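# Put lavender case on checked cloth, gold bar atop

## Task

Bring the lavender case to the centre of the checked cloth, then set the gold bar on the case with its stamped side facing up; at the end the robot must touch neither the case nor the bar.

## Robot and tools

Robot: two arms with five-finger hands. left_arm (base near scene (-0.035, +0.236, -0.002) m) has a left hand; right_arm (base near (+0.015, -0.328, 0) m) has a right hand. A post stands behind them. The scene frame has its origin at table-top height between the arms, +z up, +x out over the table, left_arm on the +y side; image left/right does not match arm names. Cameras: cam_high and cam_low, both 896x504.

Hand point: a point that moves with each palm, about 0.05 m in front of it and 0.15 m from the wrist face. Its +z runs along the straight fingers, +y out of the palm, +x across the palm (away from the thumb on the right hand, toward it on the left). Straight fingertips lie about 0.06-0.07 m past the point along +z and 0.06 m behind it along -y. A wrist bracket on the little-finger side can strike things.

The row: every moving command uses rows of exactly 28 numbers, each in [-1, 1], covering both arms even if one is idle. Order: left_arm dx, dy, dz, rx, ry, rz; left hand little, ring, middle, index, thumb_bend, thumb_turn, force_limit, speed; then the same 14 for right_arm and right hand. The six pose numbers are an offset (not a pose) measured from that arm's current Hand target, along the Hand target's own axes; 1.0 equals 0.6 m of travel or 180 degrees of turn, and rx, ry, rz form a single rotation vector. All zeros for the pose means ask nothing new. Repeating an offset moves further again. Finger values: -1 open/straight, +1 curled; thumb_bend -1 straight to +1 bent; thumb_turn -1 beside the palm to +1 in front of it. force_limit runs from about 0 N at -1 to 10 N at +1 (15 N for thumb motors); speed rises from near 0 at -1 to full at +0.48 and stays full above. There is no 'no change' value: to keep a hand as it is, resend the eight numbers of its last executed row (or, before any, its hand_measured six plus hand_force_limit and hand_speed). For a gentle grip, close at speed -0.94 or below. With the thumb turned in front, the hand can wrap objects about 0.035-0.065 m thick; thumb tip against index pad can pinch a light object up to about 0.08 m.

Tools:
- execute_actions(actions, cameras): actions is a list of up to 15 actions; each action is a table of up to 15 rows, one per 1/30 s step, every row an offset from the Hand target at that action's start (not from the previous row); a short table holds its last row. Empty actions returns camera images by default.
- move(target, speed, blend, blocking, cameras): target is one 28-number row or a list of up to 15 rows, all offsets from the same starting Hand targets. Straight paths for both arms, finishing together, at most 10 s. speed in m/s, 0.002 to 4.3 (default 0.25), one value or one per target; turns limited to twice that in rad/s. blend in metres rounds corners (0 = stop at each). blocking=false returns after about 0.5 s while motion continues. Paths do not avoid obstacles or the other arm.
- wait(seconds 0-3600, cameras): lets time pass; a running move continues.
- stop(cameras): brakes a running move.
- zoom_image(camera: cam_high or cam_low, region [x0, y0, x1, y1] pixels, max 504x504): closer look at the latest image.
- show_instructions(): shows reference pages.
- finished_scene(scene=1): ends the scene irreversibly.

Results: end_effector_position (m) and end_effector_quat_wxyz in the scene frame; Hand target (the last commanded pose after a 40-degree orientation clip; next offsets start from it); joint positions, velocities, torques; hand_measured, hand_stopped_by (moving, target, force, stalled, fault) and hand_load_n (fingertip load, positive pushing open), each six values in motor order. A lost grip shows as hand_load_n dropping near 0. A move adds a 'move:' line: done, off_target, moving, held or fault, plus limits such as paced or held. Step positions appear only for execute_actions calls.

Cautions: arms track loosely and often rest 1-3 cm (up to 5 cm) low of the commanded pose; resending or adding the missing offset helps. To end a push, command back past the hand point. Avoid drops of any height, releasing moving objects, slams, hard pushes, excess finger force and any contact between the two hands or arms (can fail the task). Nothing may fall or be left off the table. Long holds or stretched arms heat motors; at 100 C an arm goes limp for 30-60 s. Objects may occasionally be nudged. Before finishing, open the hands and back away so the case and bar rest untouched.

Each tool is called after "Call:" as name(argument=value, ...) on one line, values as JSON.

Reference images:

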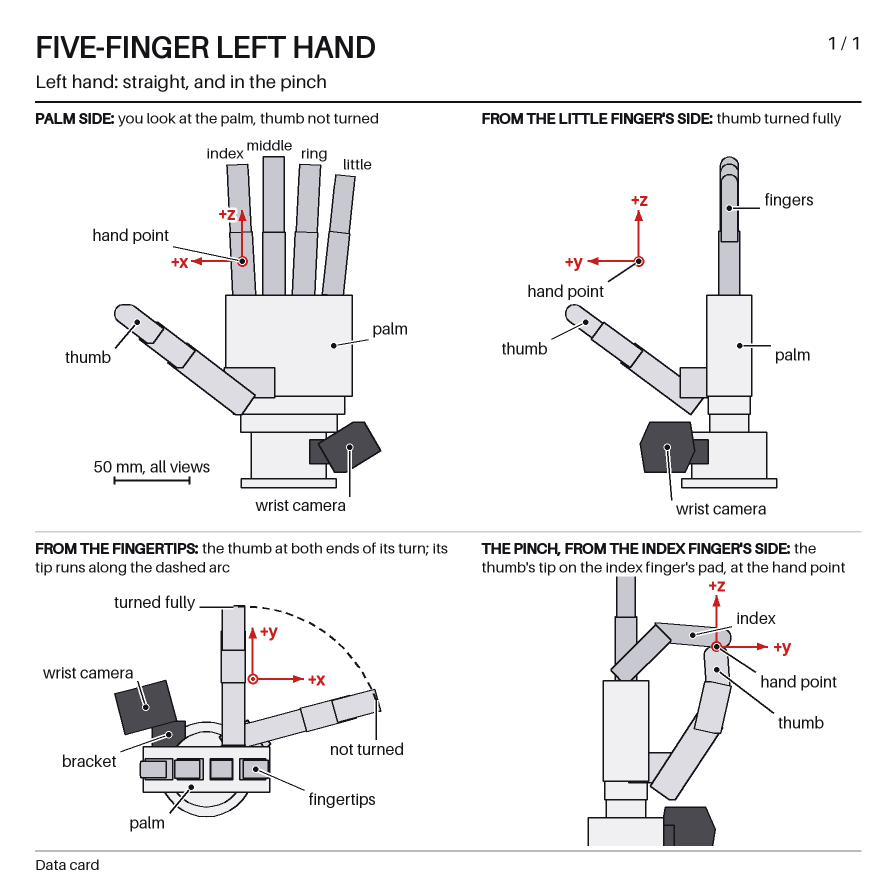

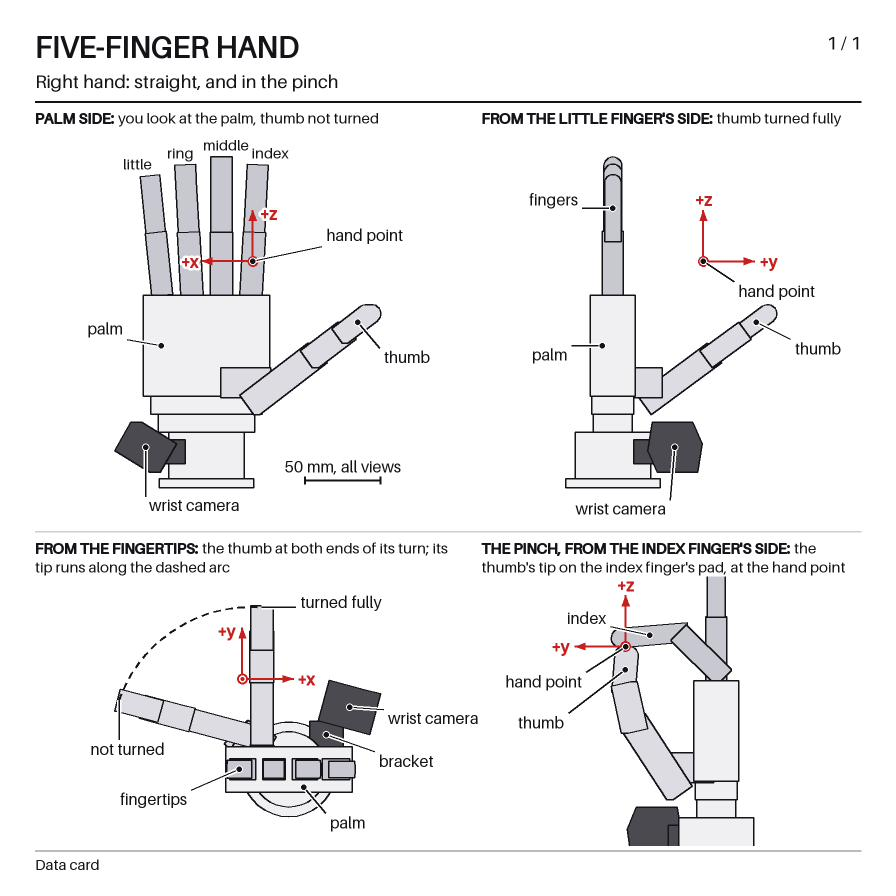

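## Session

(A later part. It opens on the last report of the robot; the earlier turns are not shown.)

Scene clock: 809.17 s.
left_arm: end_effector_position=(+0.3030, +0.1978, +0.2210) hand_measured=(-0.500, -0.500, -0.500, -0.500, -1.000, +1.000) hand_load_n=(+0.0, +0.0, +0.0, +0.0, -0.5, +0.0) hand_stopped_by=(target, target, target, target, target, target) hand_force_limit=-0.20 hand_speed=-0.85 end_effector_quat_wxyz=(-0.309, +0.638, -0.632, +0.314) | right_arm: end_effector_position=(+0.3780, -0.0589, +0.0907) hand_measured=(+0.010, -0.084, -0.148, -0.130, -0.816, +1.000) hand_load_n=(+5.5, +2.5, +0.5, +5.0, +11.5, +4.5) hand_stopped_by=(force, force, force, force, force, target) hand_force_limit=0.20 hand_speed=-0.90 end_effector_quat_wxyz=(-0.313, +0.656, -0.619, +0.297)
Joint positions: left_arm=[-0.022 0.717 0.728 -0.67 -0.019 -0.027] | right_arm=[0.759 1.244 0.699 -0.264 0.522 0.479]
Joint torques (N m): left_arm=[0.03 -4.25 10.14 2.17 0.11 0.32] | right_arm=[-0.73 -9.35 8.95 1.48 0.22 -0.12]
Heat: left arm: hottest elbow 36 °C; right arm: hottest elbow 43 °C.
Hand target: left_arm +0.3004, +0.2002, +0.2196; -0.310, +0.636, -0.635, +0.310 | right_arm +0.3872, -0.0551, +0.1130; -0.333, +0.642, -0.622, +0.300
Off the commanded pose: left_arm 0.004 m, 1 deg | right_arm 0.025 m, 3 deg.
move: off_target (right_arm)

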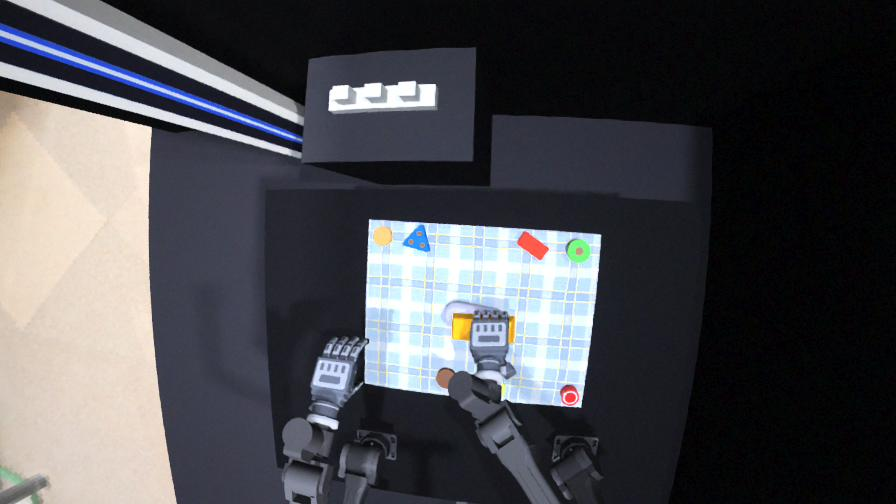

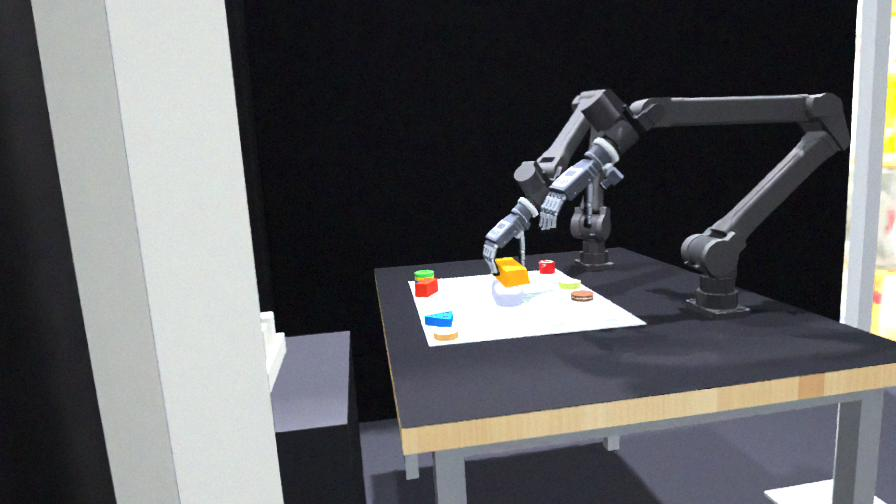

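Call:
move(target=[[0,0,0,0,0,0,-0.5,-0.5,-0.5,-0.5,-1,1,-0.2,-0.85, -0.0017,-0.0767,-0.0365,0,0,0,0.2,0.2,0.2,0.2,-0.5,1,0.2,-0.9],[0,0,0,0,0,0,-0.5,-0.5,-0.5,-0.5,-1,1,-0.2,-0.85, 0.2472,-0.0657,-0.0635,0,0,0,0.2,0.2,0.2,0.2,-0.5,1,0.2,-0.9]], speed=0.1, blend=0.02, cameras=["cam_high", "cam_low"])

Call:
zoom_image(camera="cam_high", region=[420, 260, 560, 400])

Call:
zoom_image(camera="cam_low", region=[430, 200, 570, 320])

Scene clock: 821.67 s.
left_arm: end_effector_position=(+0.3030, +0.1978, +0.2210) hand_measured=(-0.500, -0.500, -0.500, -0.500, -1.000, +1.000) hand_load_n=(+0.0, +0.0, +0.0, +0.0, +0.0, +0.0) hand_stopped_by=(target, target, target, target, target, target) hand_force_limit=-0.20 hand_speed=-0.85 end_effector_quat_wxyz=(-0.309, +0.638, -0.632, +0.314) | right_arm: end_effector_position=(+0.3830, -0.2024, +0.1486) hand_measured=(+0.010, -0.084, -0.148, -0.130, -0.816, +1.000) hand_load_n=(+5.5, +2.5, +0.0, +5.0, +11.5, +4.5) hand_stopped_by=(force, force, force, force, force, target) hand_force_limit=0.20 hand_speed=-0.90 end_effector_quat_wxyz=(-0.321, +0.650, -0.625, +0.291)
Joint positions: left_arm=[-0.022 0.717 0.728 -0.67 -0.019 -0.027] | right_arm=[0.335 0.92 0.629 -0.4 0.199 0.191]
Joint torques (N m): left_arm=[0.38 -4.37 10.11 2.1 0.12 0.32] | right_arm=[-2.26 -4.48 9.09 1.59 -0.14 -0.14]
Heat: left arm: hottest elbow 36 °C; right arm: hottest elbow 44 °C.
Hand target: left_arm +0.3004, +0.2002, +0.2196; -0.310, +0.636, -0.635, +0.310 | right_arm +0.3872, -0.2051, +0.1629; -0.334, +0.642, -0.622, +0.300
Off the commanded pose: left_arm 0.004 m, 1 deg | right_arm 0.015 m, 2 deg.
move: off_target (right_arm)

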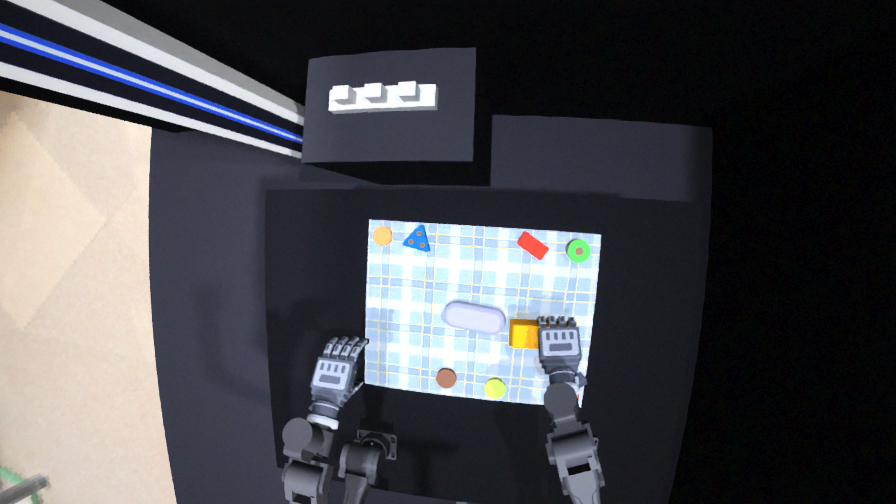

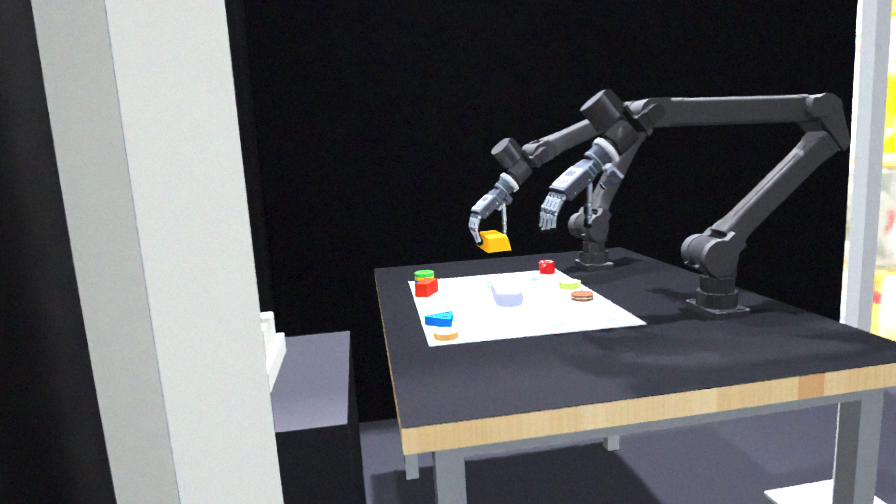

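Scaled by 3.600 from the camera's image (finer frame: 1280x720).

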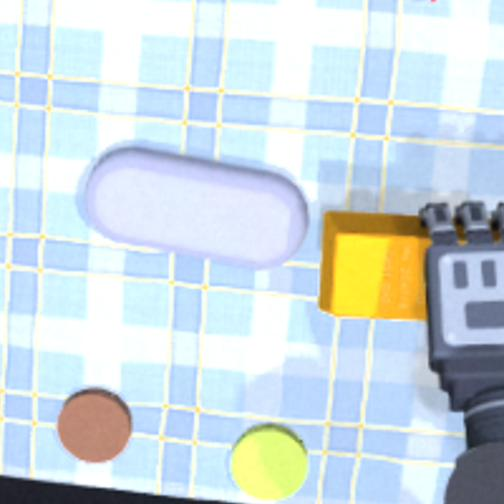

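Scaled by 3.600 from the camera's image (finer frame: 1280x720).

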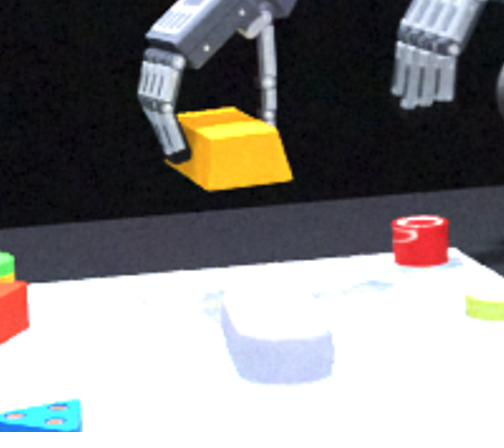

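Call:
move(target=[0,0,0,0,0,0,-0.5,-0.5,-0.5,-0.5,-1,1,-0.2,-0.85, -0.3023,0.0048,0.0583,0.0018,0.0507,0.0379,0.2,0.2,0.2,0.2,-0.5,1,0.2,-0.9], speed=0.1, cameras=["cam_high", "cam_low"])

Call:
zoom_image(camera="cam_high", region=[420, 260, 560, 400])

Call:
zoom_image(camera="cam_low", region=[450, 220, 550, 320])

Scene clock: 856.40 s.
left_arm: end_effector_position=(+0.3030, +0.1978, +0.2210) hand_measured=(-0.500, -0.500, -0.500, -0.500, -1.000, +1.000) hand_load_n=(+0.0, +0.0, +0.0, +0.0, +0.0, +0.0) hand_stopped_by=(target, target, target, target, target, target) hand_force_limit=-0.20 hand_speed=-0.85 end_effector_quat_wxyz=(-0.309, +0.638, -0.632, +0.314) | right_arm: end_effector_position=(+0.3899, -0.0445, +0.1151) hand_measured=(+0.010, -0.084, -0.148, -0.130, -0.816, +1.000) hand_load_n=(+5.5, +2.5, +0.0, +5.0, +11.5, +4.5) hand_stopped_by=(force, force, force, force, force, target) hand_force_limit=0.20 hand_speed=-0.90 end_effector_quat_wxyz=(+0.272, -0.593, +0.681, -0.334)
Joint positions: left_arm=[-0.022 0.717 0.728 -0.67 -0.019 -0.027] | right_arm=[0.827 1.318 0.862 -0.518 0.707 0.728]
Joint torques (N m): left_arm=[0.15 -3.96 10.13 2.09 0.13 0.33] | right_arm=[0.62 -8.06 11.93 0.88 0.63 0.1]
Heat: left arm: hottest elbow 36 °C; right arm: hottest elbow 42 °C.
Hand target: left_arm +0.3004, +0.2002, +0.2196; -0.310, +0.636, -0.635, +0.310 | right_arm +0.4052, -0.0220, +0.1453; +0.302, -0.577, +0.683, -0.331
Off the commanded pose: left_arm 0.004 m, 1 deg | right_arm 0.041 m, 4 deg.
move: off_target (right_arm)

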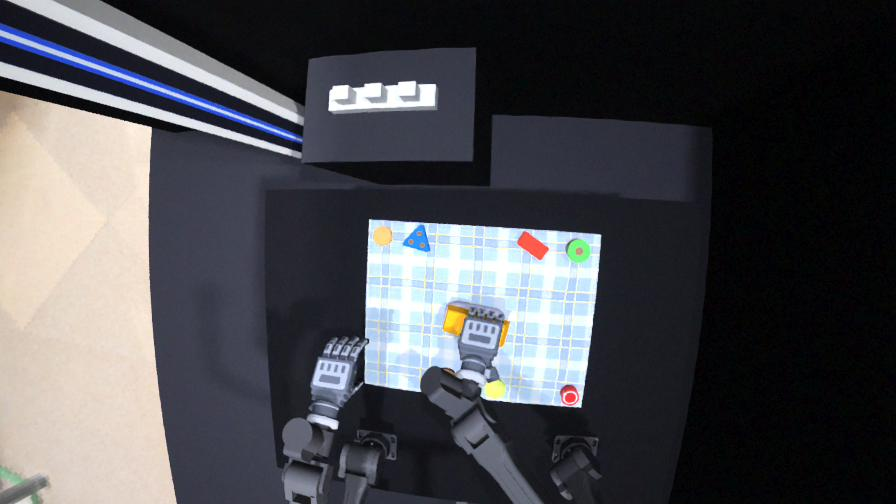

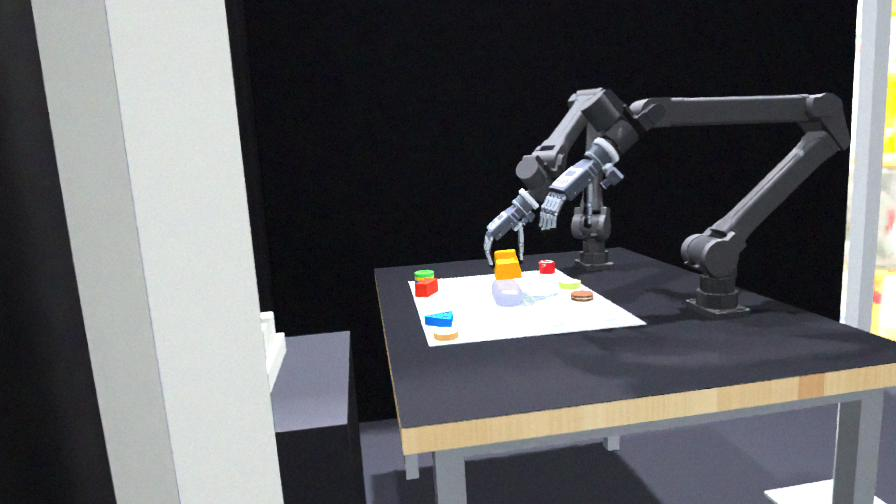

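Scaled by 3.600 from the camera's image (finer frame: 1280x720).

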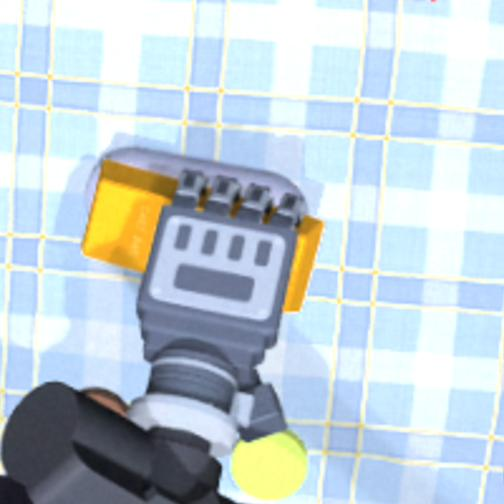

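Scaled by 5.040 from the camera's image (finer frame: 1280x720).

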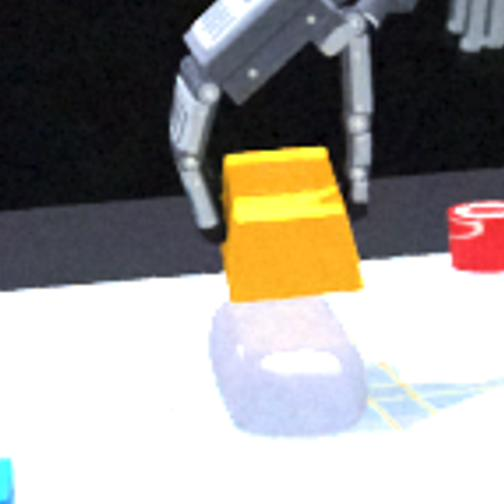

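Call:
move(target=[0,0,0,0,0,0,-0.5,-0.5,-0.5,-0.5,-1,1,-0.2,-0.85, -0.0102,0.0158,0.0183,0,-0.003,0.004,0.2,0.2,0.2,0.2,-0.5,1,0.2,-0.9], speed=0.05)

Scene clock: 882.73 s.
left_arm: end_effector_position=(+0.3030, +0.1978, +0.2210) hand_measured=(-0.500, -0.500, -0.500, -0.500, -1.000, +1.000) hand_load_n=(+0.0, +0.0, +0.0, +0.0, +0.0, +0.0) hand_stopped_by=(target, target, target, target, target, target) hand_force_limit=-0.20 hand_speed=-0.85 end_effector_quat_wxyz=(-0.309, +0.638, -0.632, +0.314) | right_arm: end_effector_position=(+0.3935, -0.0401, +0.1057) hand_measured=(+0.010, -0.084, -0.148, -0.130, -0.816, +1.000) hand_load_n=(+5.0, +2.5, +0.0, +5.0, +11.5, +4.5) hand_stopped_by=(force, force, force, force, force, target) hand_force_limit=0.20 hand_speed=-0.90 end_effector_quat_wxyz=(+0.271, -0.591, +0.683, -0.333)
Joint positions: left_arm=[-0.022 0.717 0.728 -0.67 -0.019 -0.027] | right_arm=[0.827 1.346 0.862 -0.492 0.705 0.735]
Joint torques (N m): left_arm=[0.21 -4.31 10.11 2.04 0.12 0.32] | right_arm=[0.32 -7.94 10.63 2.5 0.45 0.08]
Heat: left arm: hottest elbow 36 °C; right arm: hottest elbow 48 °C.
Hand target: left_arm +0.3004, +0.2002, +0.2196; -0.310, +0.636, -0.635, +0.310 | right_arm +0.4092, -0.0161, +0.1313; +0.307, -0.574, +0.685, -0.327
Off the commanded pose: left_arm 0.004 m, 1 deg | right_arm 0.039 m, 5 deg.
move: off_target (right_arm)

Call:
move(target=[0,0,0,0,0,0,-0.5,-0.5,-0.5,-0.5,-1,1,-0.2,-0.85, -0.0065,0.0148,0.014,0,0,0,0.2,0.2,0.2,0.2,-0.5,1,0.2,-0.9], speed=0.05, cameras=["cam_high", "cam_low"])

Call:
zoom_image(camera="cam_high", region=[420, 260, 560, 400])

Call:
zoom_image(camera="cam_low", region=[450, 220, 550, 320])

Scene clock: 894.03 s.
left_arm: end_effector_position=(+0.3030, +0.1978, +0.2210) hand_measured=(-0.500, -0.500, -0.500, -0.500, -1.000, +1.000) hand_load_n=(+0.0, +0.0, +0.0, +0.0, +0.0, +0.0) hand_stopped_by=(target, target, target, target, target, target) hand_force_limit=-0.20 hand_speed=-0.85 end_effector_quat_wxyz=(-0.309, +0.638, -0.632, +0.314) | right_arm: end_effector_position=(+0.3984, -0.0349, +0.0967) hand_measured=(+0.010, -0.084, -0.148, -0.130, -0.816, +1.000) hand_load_n=(+5.5, +2.5, +0.0, +5.0, +11.5, +4.5) hand_stopped_by=(force, force, force, force, force, target) hand_force_limit=0.20 hand_speed=-0.90 end_effector_quat_wxyz=(+0.274, -0.589, +0.684, -0.332)
Joint positions: left_arm=[-0.022 0.717 0.728 -0.67 -0.019 -0.027] | right_arm=[0.827 1.376 0.862 -0.459 0.705 0.739]
Joint torques (N m): left_arm=[0.15 -4.07 10.11 2.11 0.14 0.31] | right_arm=[1.38 -10.05 9.99 2.39 0.46 0.02]
Heat: left arm: hottest elbow 37 °C; right arm: hottest elbow 49 °C.
Hand target: left_arm +0.3004, +0.2002, +0.2196; -0.310, +0.636, -0.635, +0.310 | right_arm +0.4113, -0.0119, +0.1194; +0.307, -0.574, +0.685, -0.326
Off the commanded pose: left_arm 0.004 m, 1 deg | right_arm 0.035 m, 4 deg.
move: off_target (right_arm)

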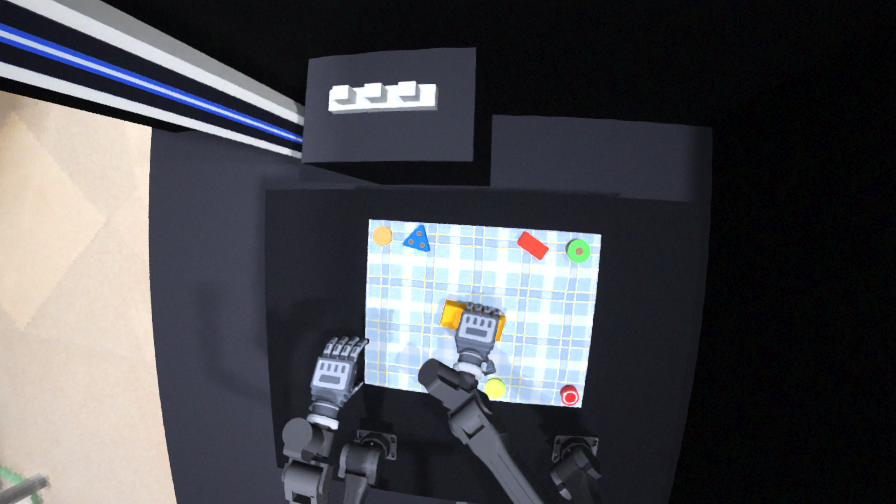

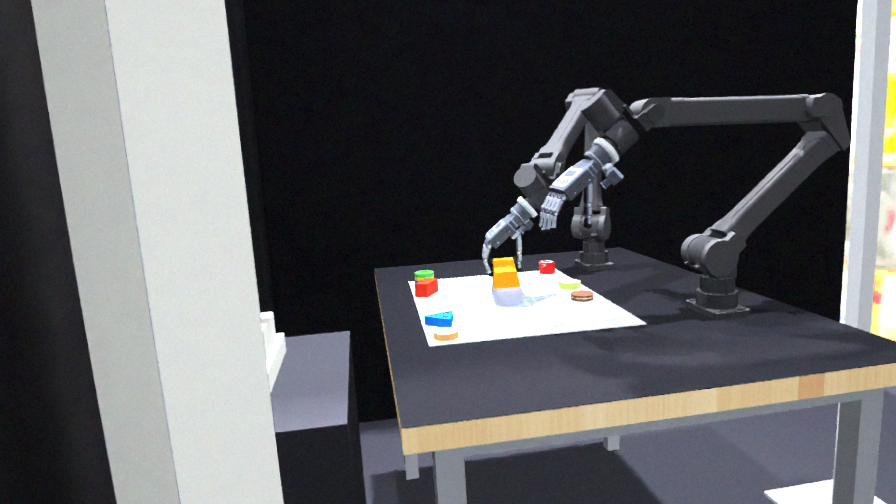

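Scaled by 3.600 from the camera's image (finer frame: 1280x720).

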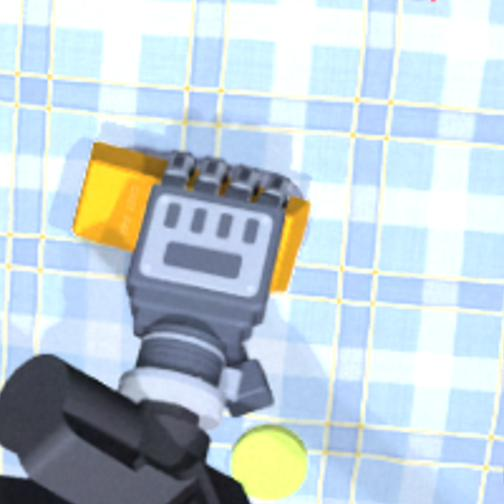

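Scaled by 5.040 from the camera's image (finer frame: 1280x720).

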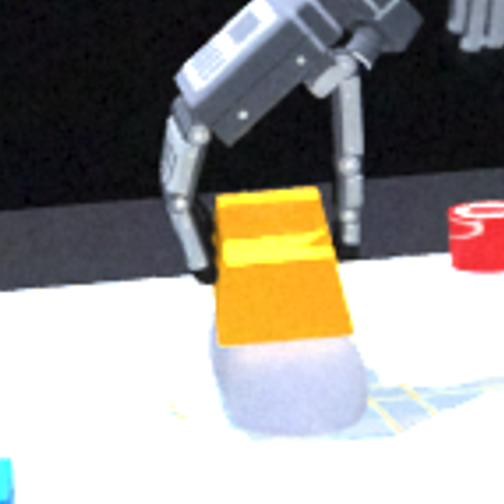

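Call:
move(target=[0,0,0,0,0,0,-0.5,-0.5,-0.5,-0.5,-1,1,-0.2,-0.85, 0.005,0.0195,0.006,0,-0.002,0.003,0.2,0.2,0.2,0.2,-0.5,1,0.2,-0.9], speed=0.05, cameras=["cam_high", "cam_low"])

Call:
zoom_image(camera="cam_high", region=[420, 260, 560, 400])

Call:
zoom_image(camera="cam_low", region=[450, 220, 550, 320])

Scene clock: 914.20 s.
left_arm: end_effector_position=(+0.3030, +0.1978, +0.2210) hand_measured=(-0.500, -0.500, -0.500, -0.500, -1.000, +1.000) hand_load_n=(+0.0, +0.0, +0.0, +0.0, +0.0, +0.0) hand_stopped_by=(target, target, target, target, target, target) hand_force_limit=-0.20 hand_speed=-0.85 end_effector_quat_wxyz=(-0.309, +0.638, -0.632, +0.314) | right_arm: end_effector_position=(+0.4049, -0.0276, +0.1019) hand_measured=(+0.010, -0.084, -0.148, -0.130, -0.816, +1.000) hand_load_n=(+5.5, +2.5, +0.0, +5.0, +11.5, +4.5) hand_stopped_by=(force, force, force, force, force, target) hand_force_limit=0.20 hand_speed=-0.90 end_effector_quat_wxyz=(+0.293, -0.578, +0.687, -0.329)
Joint positions: left_arm=[-0.022 0.717 0.728 -0.67 -0.019 -0.027] | right_arm=[0.827 1.377 0.862 -0.418 0.705 0.746]
Joint torques (N m): left_arm=[0.15 -4.13 10.13 2.06 0.12 0.31] | right_arm=[1.79 -8.41 8.1 2.4 0.36 0.08]
Heat: left arm: hottest elbow 37 °C; right arm: hottest elbow 48 °C.
Hand target: left_arm +0.3004, +0.2002, +0.2196; -0.310, +0.636, -0.635, +0.310 | right_arm +0.4068, -0.0136, +0.1078; +0.311, -0.572, +0.687, -0.323
Off the commanded pose: left_arm 0.004 m, 1 deg | right_arm 0.015 m, 2 deg.
move: off_target (right_arm)

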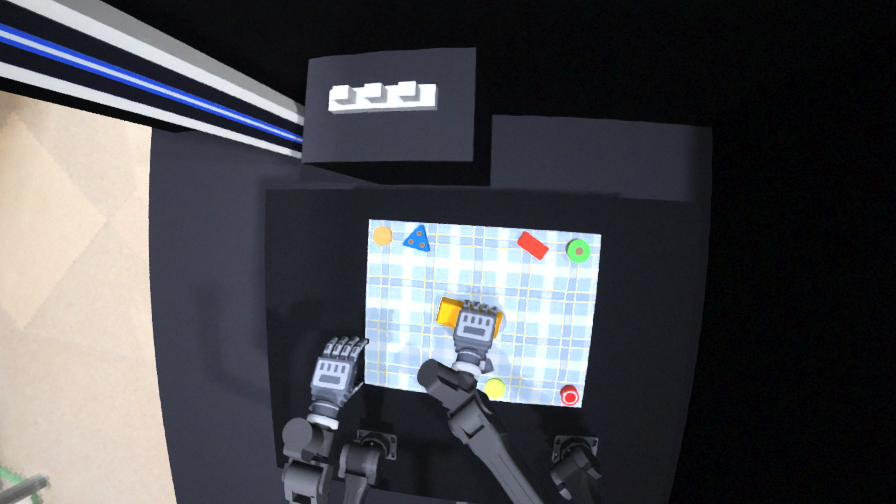

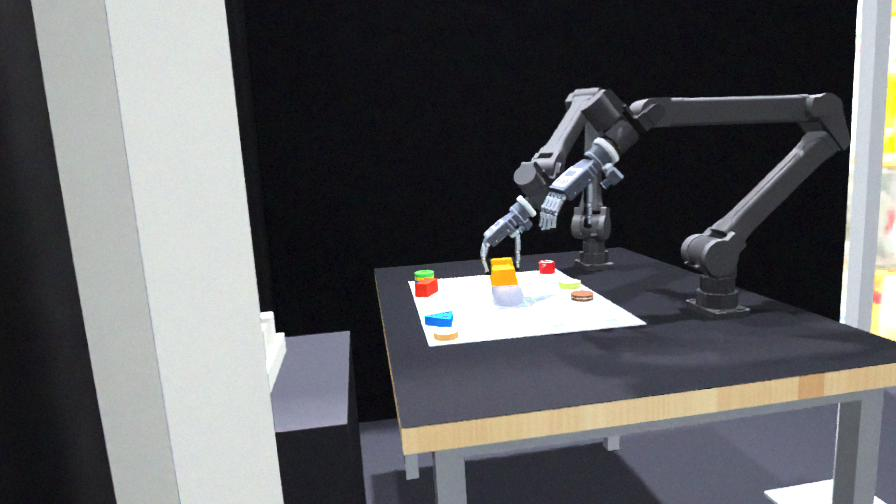

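Scaled by 3.600 from the camera's image (finer frame: 1280x720).

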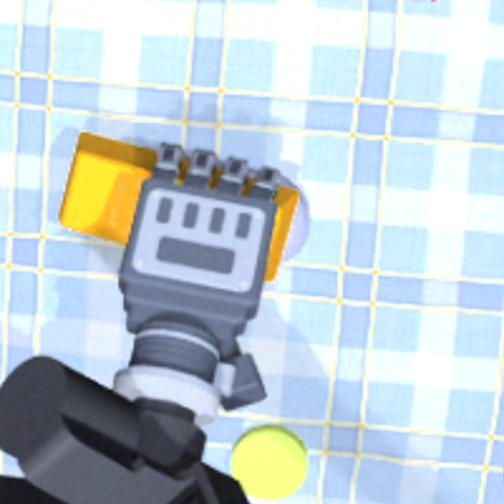

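Scaled by 5.040 from the camera's image (finer frame: 1280x720).

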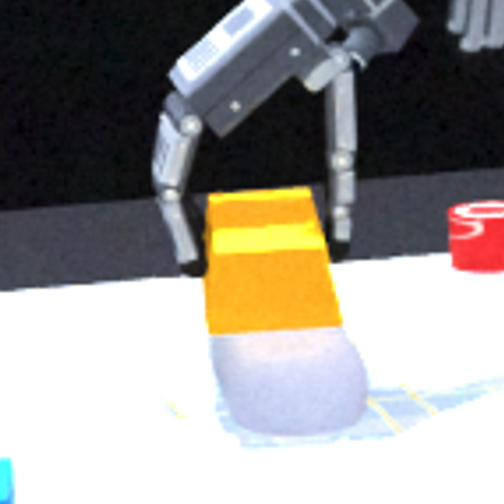

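Call:
move(target=[0,0,0,0,0,0,-0.5,-0.5,-0.5,-0.5,-1,1,-0.2,-0.85, 0.013,0.0285,0.0108,0,0,0,0.2,0.2,0.2,0.2,-0.5,1,0.2,-0.9], speed=0.04, cameras=["cam_high", "cam_low"])

Call:
zoom_image(camera="cam_high", region=[420, 260, 560, 400])

Call:
zoom_image(camera="cam_low", region=[450, 220, 550, 320])

Scene clock: 925.83 s.
left_arm: end_effector_position=(+0.3030, +0.1978, +0.2210) hand_measured=(-0.500, -0.500, -0.500, -0.500, -1.000, +1.000) hand_load_n=(+0.0, +0.0, +0.0, +0.0, +0.0, +0.0) hand_stopped_by=(target, target, target, target, target, target) hand_force_limit=-0.20 hand_speed=-0.85 end_effector_quat_wxyz=(-0.309, +0.638, -0.632, +0.314) | right_arm: end_effector_position=(+0.4004, -0.0321, +0.0861) hand_measured=(+0.010, -0.084, -0.148, -0.130, -0.816, +1.000) hand_load_n=(+5.5, +2.5, +0.0, +5.0, +11.5, +4.0) hand_stopped_by=(force, force, force, force, force, target) hand_force_limit=0.20 hand_speed=-0.90 end_effector_quat_wxyz=(+0.295, -0.576, +0.688, -0.328)
Joint positions: left_arm=[-0.022 0.717 0.728 -0.67 -0.019 -0.027] | right_arm=[0.827 1.383 0.818 -0.364 0.705 0.749]
Joint torques (N m): left_arm=[0.09 -4.42 10.13 2.06 0.12 0.3] | right_arm=[0.85 -7.53 7.35 2.3 0.34 0.11]
Heat: left arm: hottest elbow 37 °C; right arm: hottest elbow 47 °C.
Hand target: left_arm +0.3004, +0.2002, +0.2196; -0.310, +0.636, -0.635, +0.310 | right_arm +0.4008, -0.0196, +0.0897; +0.311, -0.572, +0.687, -0.323
Off the commanded pose: left_arm 0.004 m, 1 deg | right_arm 0.013 m, 2 deg.
move: off_target (right_arm)

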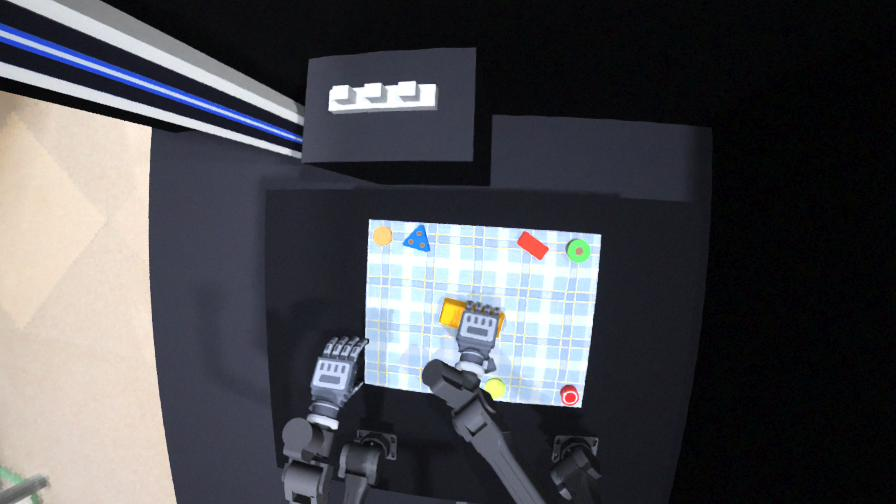

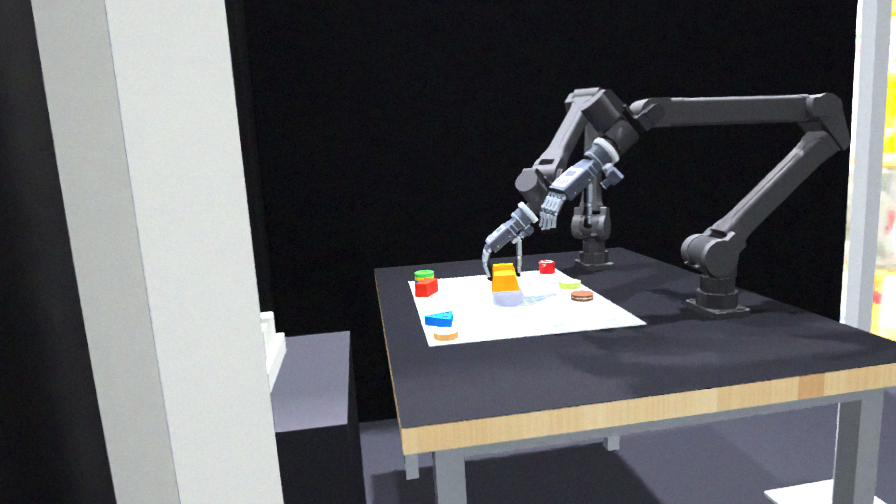

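Scaled by 3.600 from the camera's image (finer frame: 1280x720).

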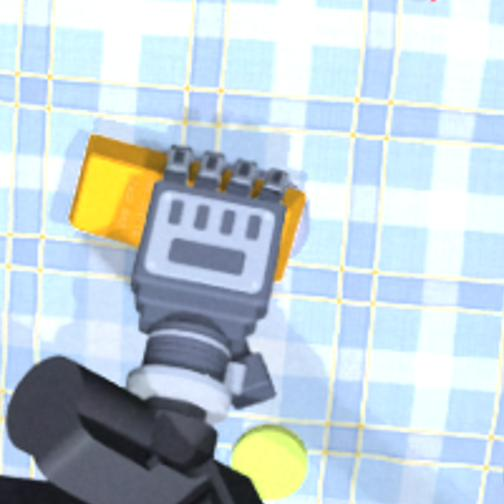

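Scaled by 5.040 from the camera's image (finer frame: 1280x720).

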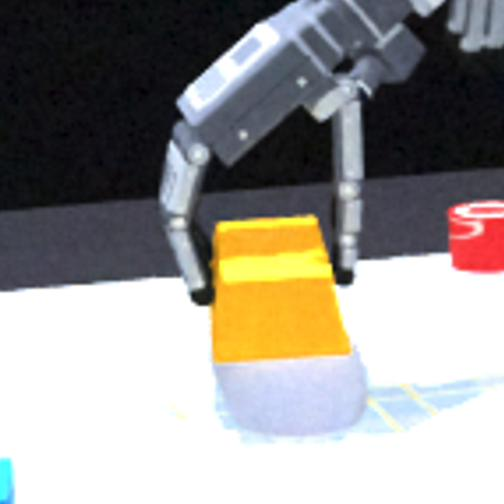

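Call:
move(target=[0,0,0,0,0,0,-0.5,-0.5,-0.5,-0.5,-1,1,-0.2,-0.85, 0.003,0.0125,0.0055,0,0,0,0.2,0.2,0.2,0.2,-0.5,1,0.2,-0.9], speed=0.03, cameras=["cam_high", "cam_low"])

Call:
zoom_image(camera="cam_high", region=[420, 260, 560, 400])

Call:
zoom_image(camera="cam_low", region=[450, 220, 550, 320])

Scene clock: 932.77 s.
left_arm: end_effector_position=(+0.3030, +0.1978, +0.2210) hand_measured=(-0.500, -0.500, -0.500, -0.500, -1.000, +1.000) hand_load_n=(+0.0, +0.0, +0.0, +0.0, +0.0, +0.0) hand_stopped_by=(target, target, target, target, target, target) hand_force_limit=-0.20 hand_speed=-0.85 end_effector_quat_wxyz=(-0.309, +0.638, -0.632, +0.314) | right_arm: end_effector_position=(+0.4018, -0.0307, +0.0860) hand_measured=(+0.010, -0.084, -0.148, -0.130, -0.816, +1.000) hand_load_n=(+4.5, +2.0, +0.0, +5.0, +11.5, +4.0) hand_stopped_by=(force, force, force, force, force, target) hand_force_limit=0.20 hand_speed=-0.90 end_effector_quat_wxyz=(+0.303, -0.572, +0.687, -0.329)
Joint positions: left_arm=[-0.022 0.717 0.728 -0.67 -0.019 -0.027] | right_arm=[0.829 1.383 0.809 -0.338 0.709 0.749]
Joint torques (N m): left_arm=[0.21 -4.07 10.13 2.1 0.13 0.3] | right_arm=[0.15 -7.47 6.99 2.14 0.27 0.04]
Heat: left arm: hottest elbow 37 °C; right arm: hottest elbow 46 °C.
Hand target: left_arm +0.3004, +0.2002, +0.2196; -0.310, +0.636, -0.635, +0.310 | right_arm +0.3988, -0.0206, +0.0817; +0.311, -0.572, +0.687, -0.323
Off the commanded pose: left_arm 0.004 m, 1 deg | right_arm 0.011 m, 1 deg.
move: off_target (right_arm)

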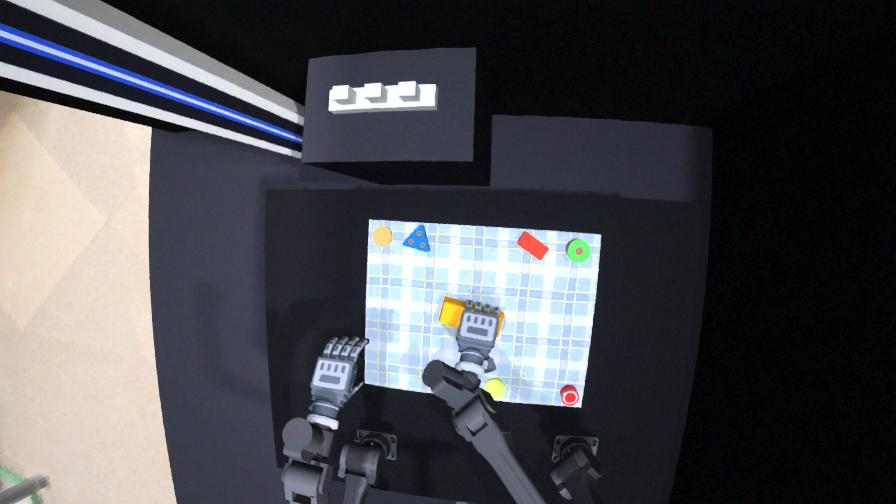

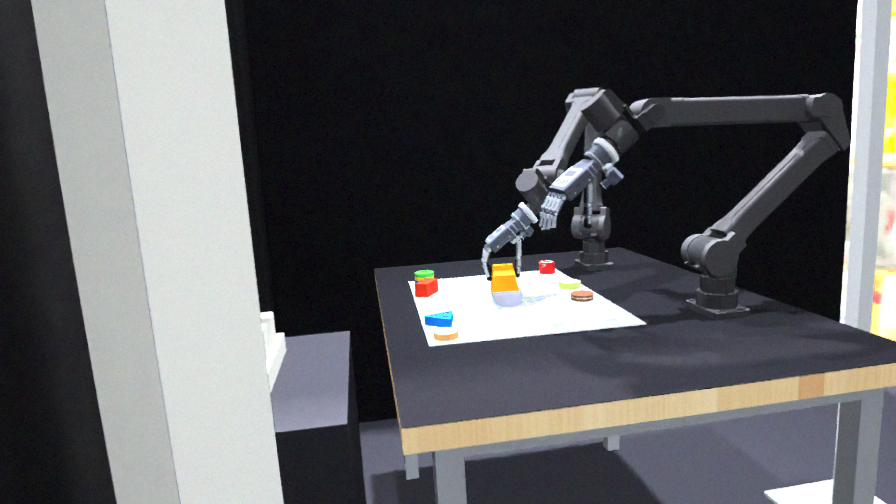

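Scaled by 3.600 from the camera's image (finer frame: 1280x720).

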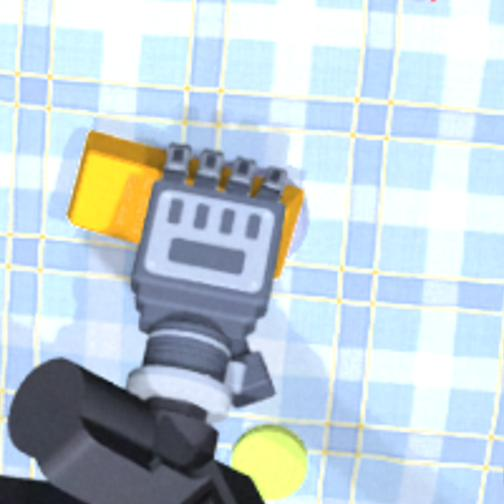

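Scaled by 5.040 from the camera's image (finer frame: 1280x720).

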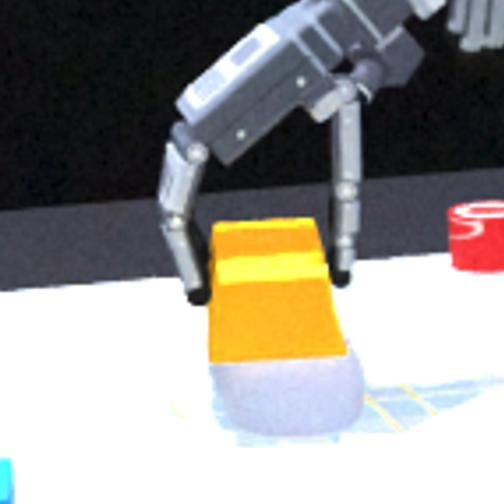

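Call:
move(target=[0,0,0,0,0,0,-0.5,-0.5,-0.5,-0.5,-1,1,-0.2,-0.85, 0.005,0.0127,0.002,-0.008,0,0,0.2,0.2,0.2,0.2,-0.5,1,0.2,-0.9], speed=0.03, cameras=["cam_high", "cam_low"])

Call:
zoom_image(camera="cam_high", region=[420, 260, 560, 400])

Call:
zoom_image(camera="cam_low", region=[450, 220, 550, 320])

Scene clock: 946.77 s.
left_arm: end_effector_position=(+0.3030, +0.1978, +0.2210) hand_measured=(-0.500, -0.500, -0.500, -0.500, -1.000, +1.000) hand_load_n=(-0.5, +0.0, +0.0, +0.0, +0.0, +0.0) hand_stopped_by=(target, target, target, target, target, target) hand_force_limit=-0.20 hand_speed=-0.85 end_effector_quat_wxyz=(-0.309, +0.638, -0.632, +0.314) | right_arm: end_effector_position=(+0.4012, -0.0301, +0.0855) hand_measured=(+0.010, -0.084, -0.148, -0.130, -0.816, +1.000) hand_load_n=(+4.5, +2.0, +0.0, +5.0, +11.5, +4.0) hand_stopped_by=(force, force, force, force, force, target) hand_force_limit=0.20 hand_speed=-0.90 end_effector_quat_wxyz=(+0.303, -0.573, +0.687, -0.327)
Joint positions: left_arm=[-0.022 0.717 0.728 -0.67 -0.019 -0.027] | right_arm=[0.829 1.383 0.809 -0.338 0.705 0.749]
Joint torques (N m): left_arm=[0.38 -4.01 10.17 2.04 0.12 0.32] | right_arm=[0.15 -7.65 6.2 2 -0.23 0.17]
Heat: left arm: hottest elbow 37 °C; right arm: hottest elbow 43 °C.
Hand target: left_arm +0.3004, +0.2002, +0.2196; -0.310, +0.636, -0.635, +0.310 | right_arm +0.3948, -0.0226, +0.0748; +0.304, -0.576, +0.691, -0.315
Off the commanded pose: left_arm 0.004 m, 1 deg | right_arm 0.015 m, 2 deg.
move: off_target (right_arm)

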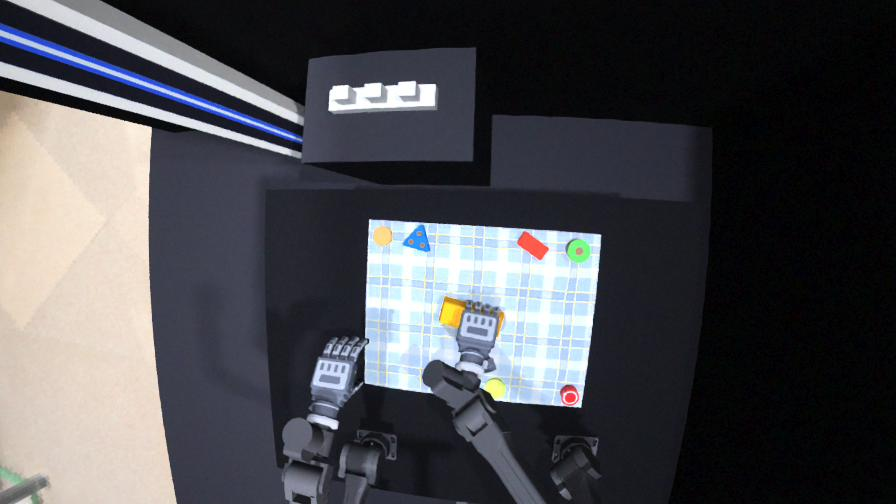

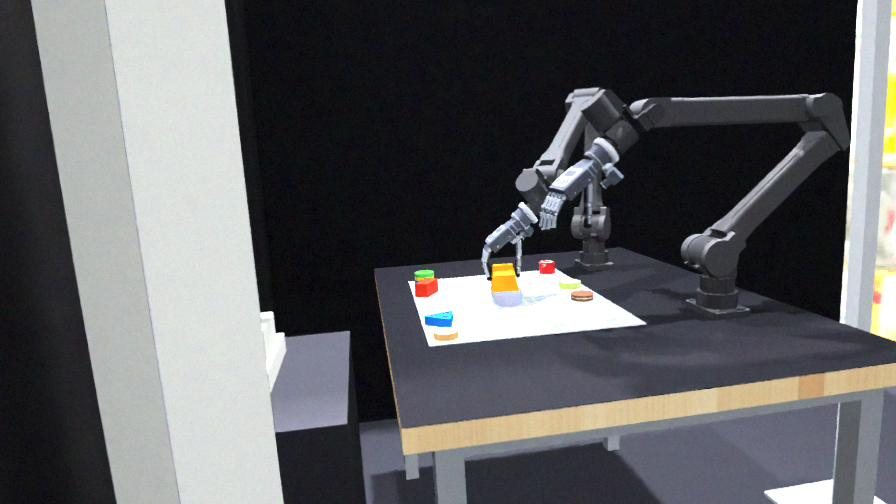

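Scaled by 3.600 from the camera's image (finer frame: 1280x720).

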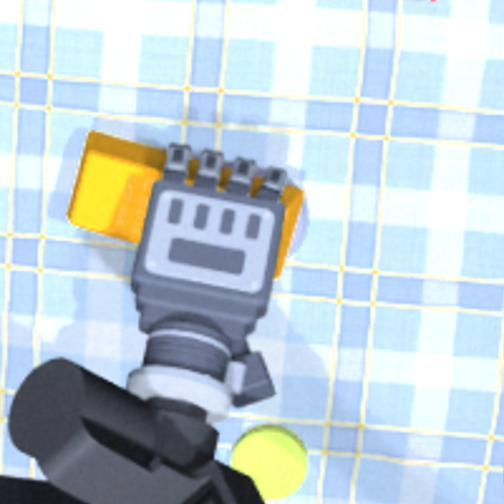

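Scaled by 5.040 from the camera's image (finer frame: 1280x720).

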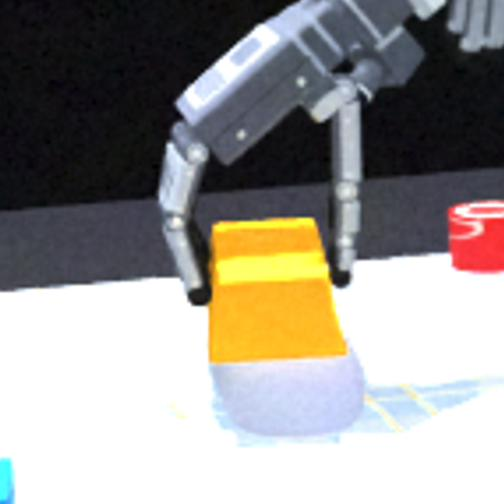

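Call:
move(target=[0,0,0,0,0,0,-0.5,-0.5,-0.5,-0.5,-1,1,-0.2,-0.85, 0.0005,0.0107,0.008,0,0,0,0.2,0.2,0.2,0.2,-0.5,1,0.2,-0.9], speed=0.03)

Scene clock: 956.20 s.
left_arm: end_effector_position=(+0.3030, +0.1978, +0.2210) hand_measured=(-0.500, -0.500, -0.500, -0.500, -1.000, +1.000) hand_load_n=(+0.0, +0.0, +0.0, +0.0, +0.0, +0.0) hand_stopped_by=(target, target, target, target, target, target) hand_force_limit=-0.20 hand_speed=-0.85 end_effector_quat_wxyz=(-0.309, +0.638, -0.632, +0.314) | right_arm: end_effector_position=(+0.4021, -0.0290, +0.0853) hand_measured=(+0.010, -0.084, -0.148, -0.130, -0.816, +1.000) hand_load_n=(+4.0, +2.0, +0.0, +4.5, +12.0, +3.5) hand_stopped_by=(force, force, force, force, force, target) hand_force_limit=0.20 hand_speed=-0.90 end_effector_quat_wxyz=(+0.308, -0.571, +0.688, -0.326)
Joint positions: left_arm=[-0.022 0.717 0.728 -0.67 -0.019 -0.027] | right_arm=[0.829 1.383 0.803 -0.32 0.704 0.749]
Joint torques (N m): left_arm=[0.26 -4.19 10.13 2.09 0.12 0.32] | right_arm=[0.26 -6.01 5.76 2.06 -0.31 0.11]
Heat: left arm: hottest elbow 37 °C; right arm: hottest elbow 42 °C.
Hand target: left_arm +0.3004, +0.2002, +0.2196; -0.310, +0.636, -0.635, +0.310 | right_arm +0.3946, -0.0225, +0.0667; +0.304, -0.576, +0.691, -0.315
Off the commanded pose: left_arm 0.004 m, 1 deg | right_arm 0.021 m, 2 deg.
move: off_target (right_arm)


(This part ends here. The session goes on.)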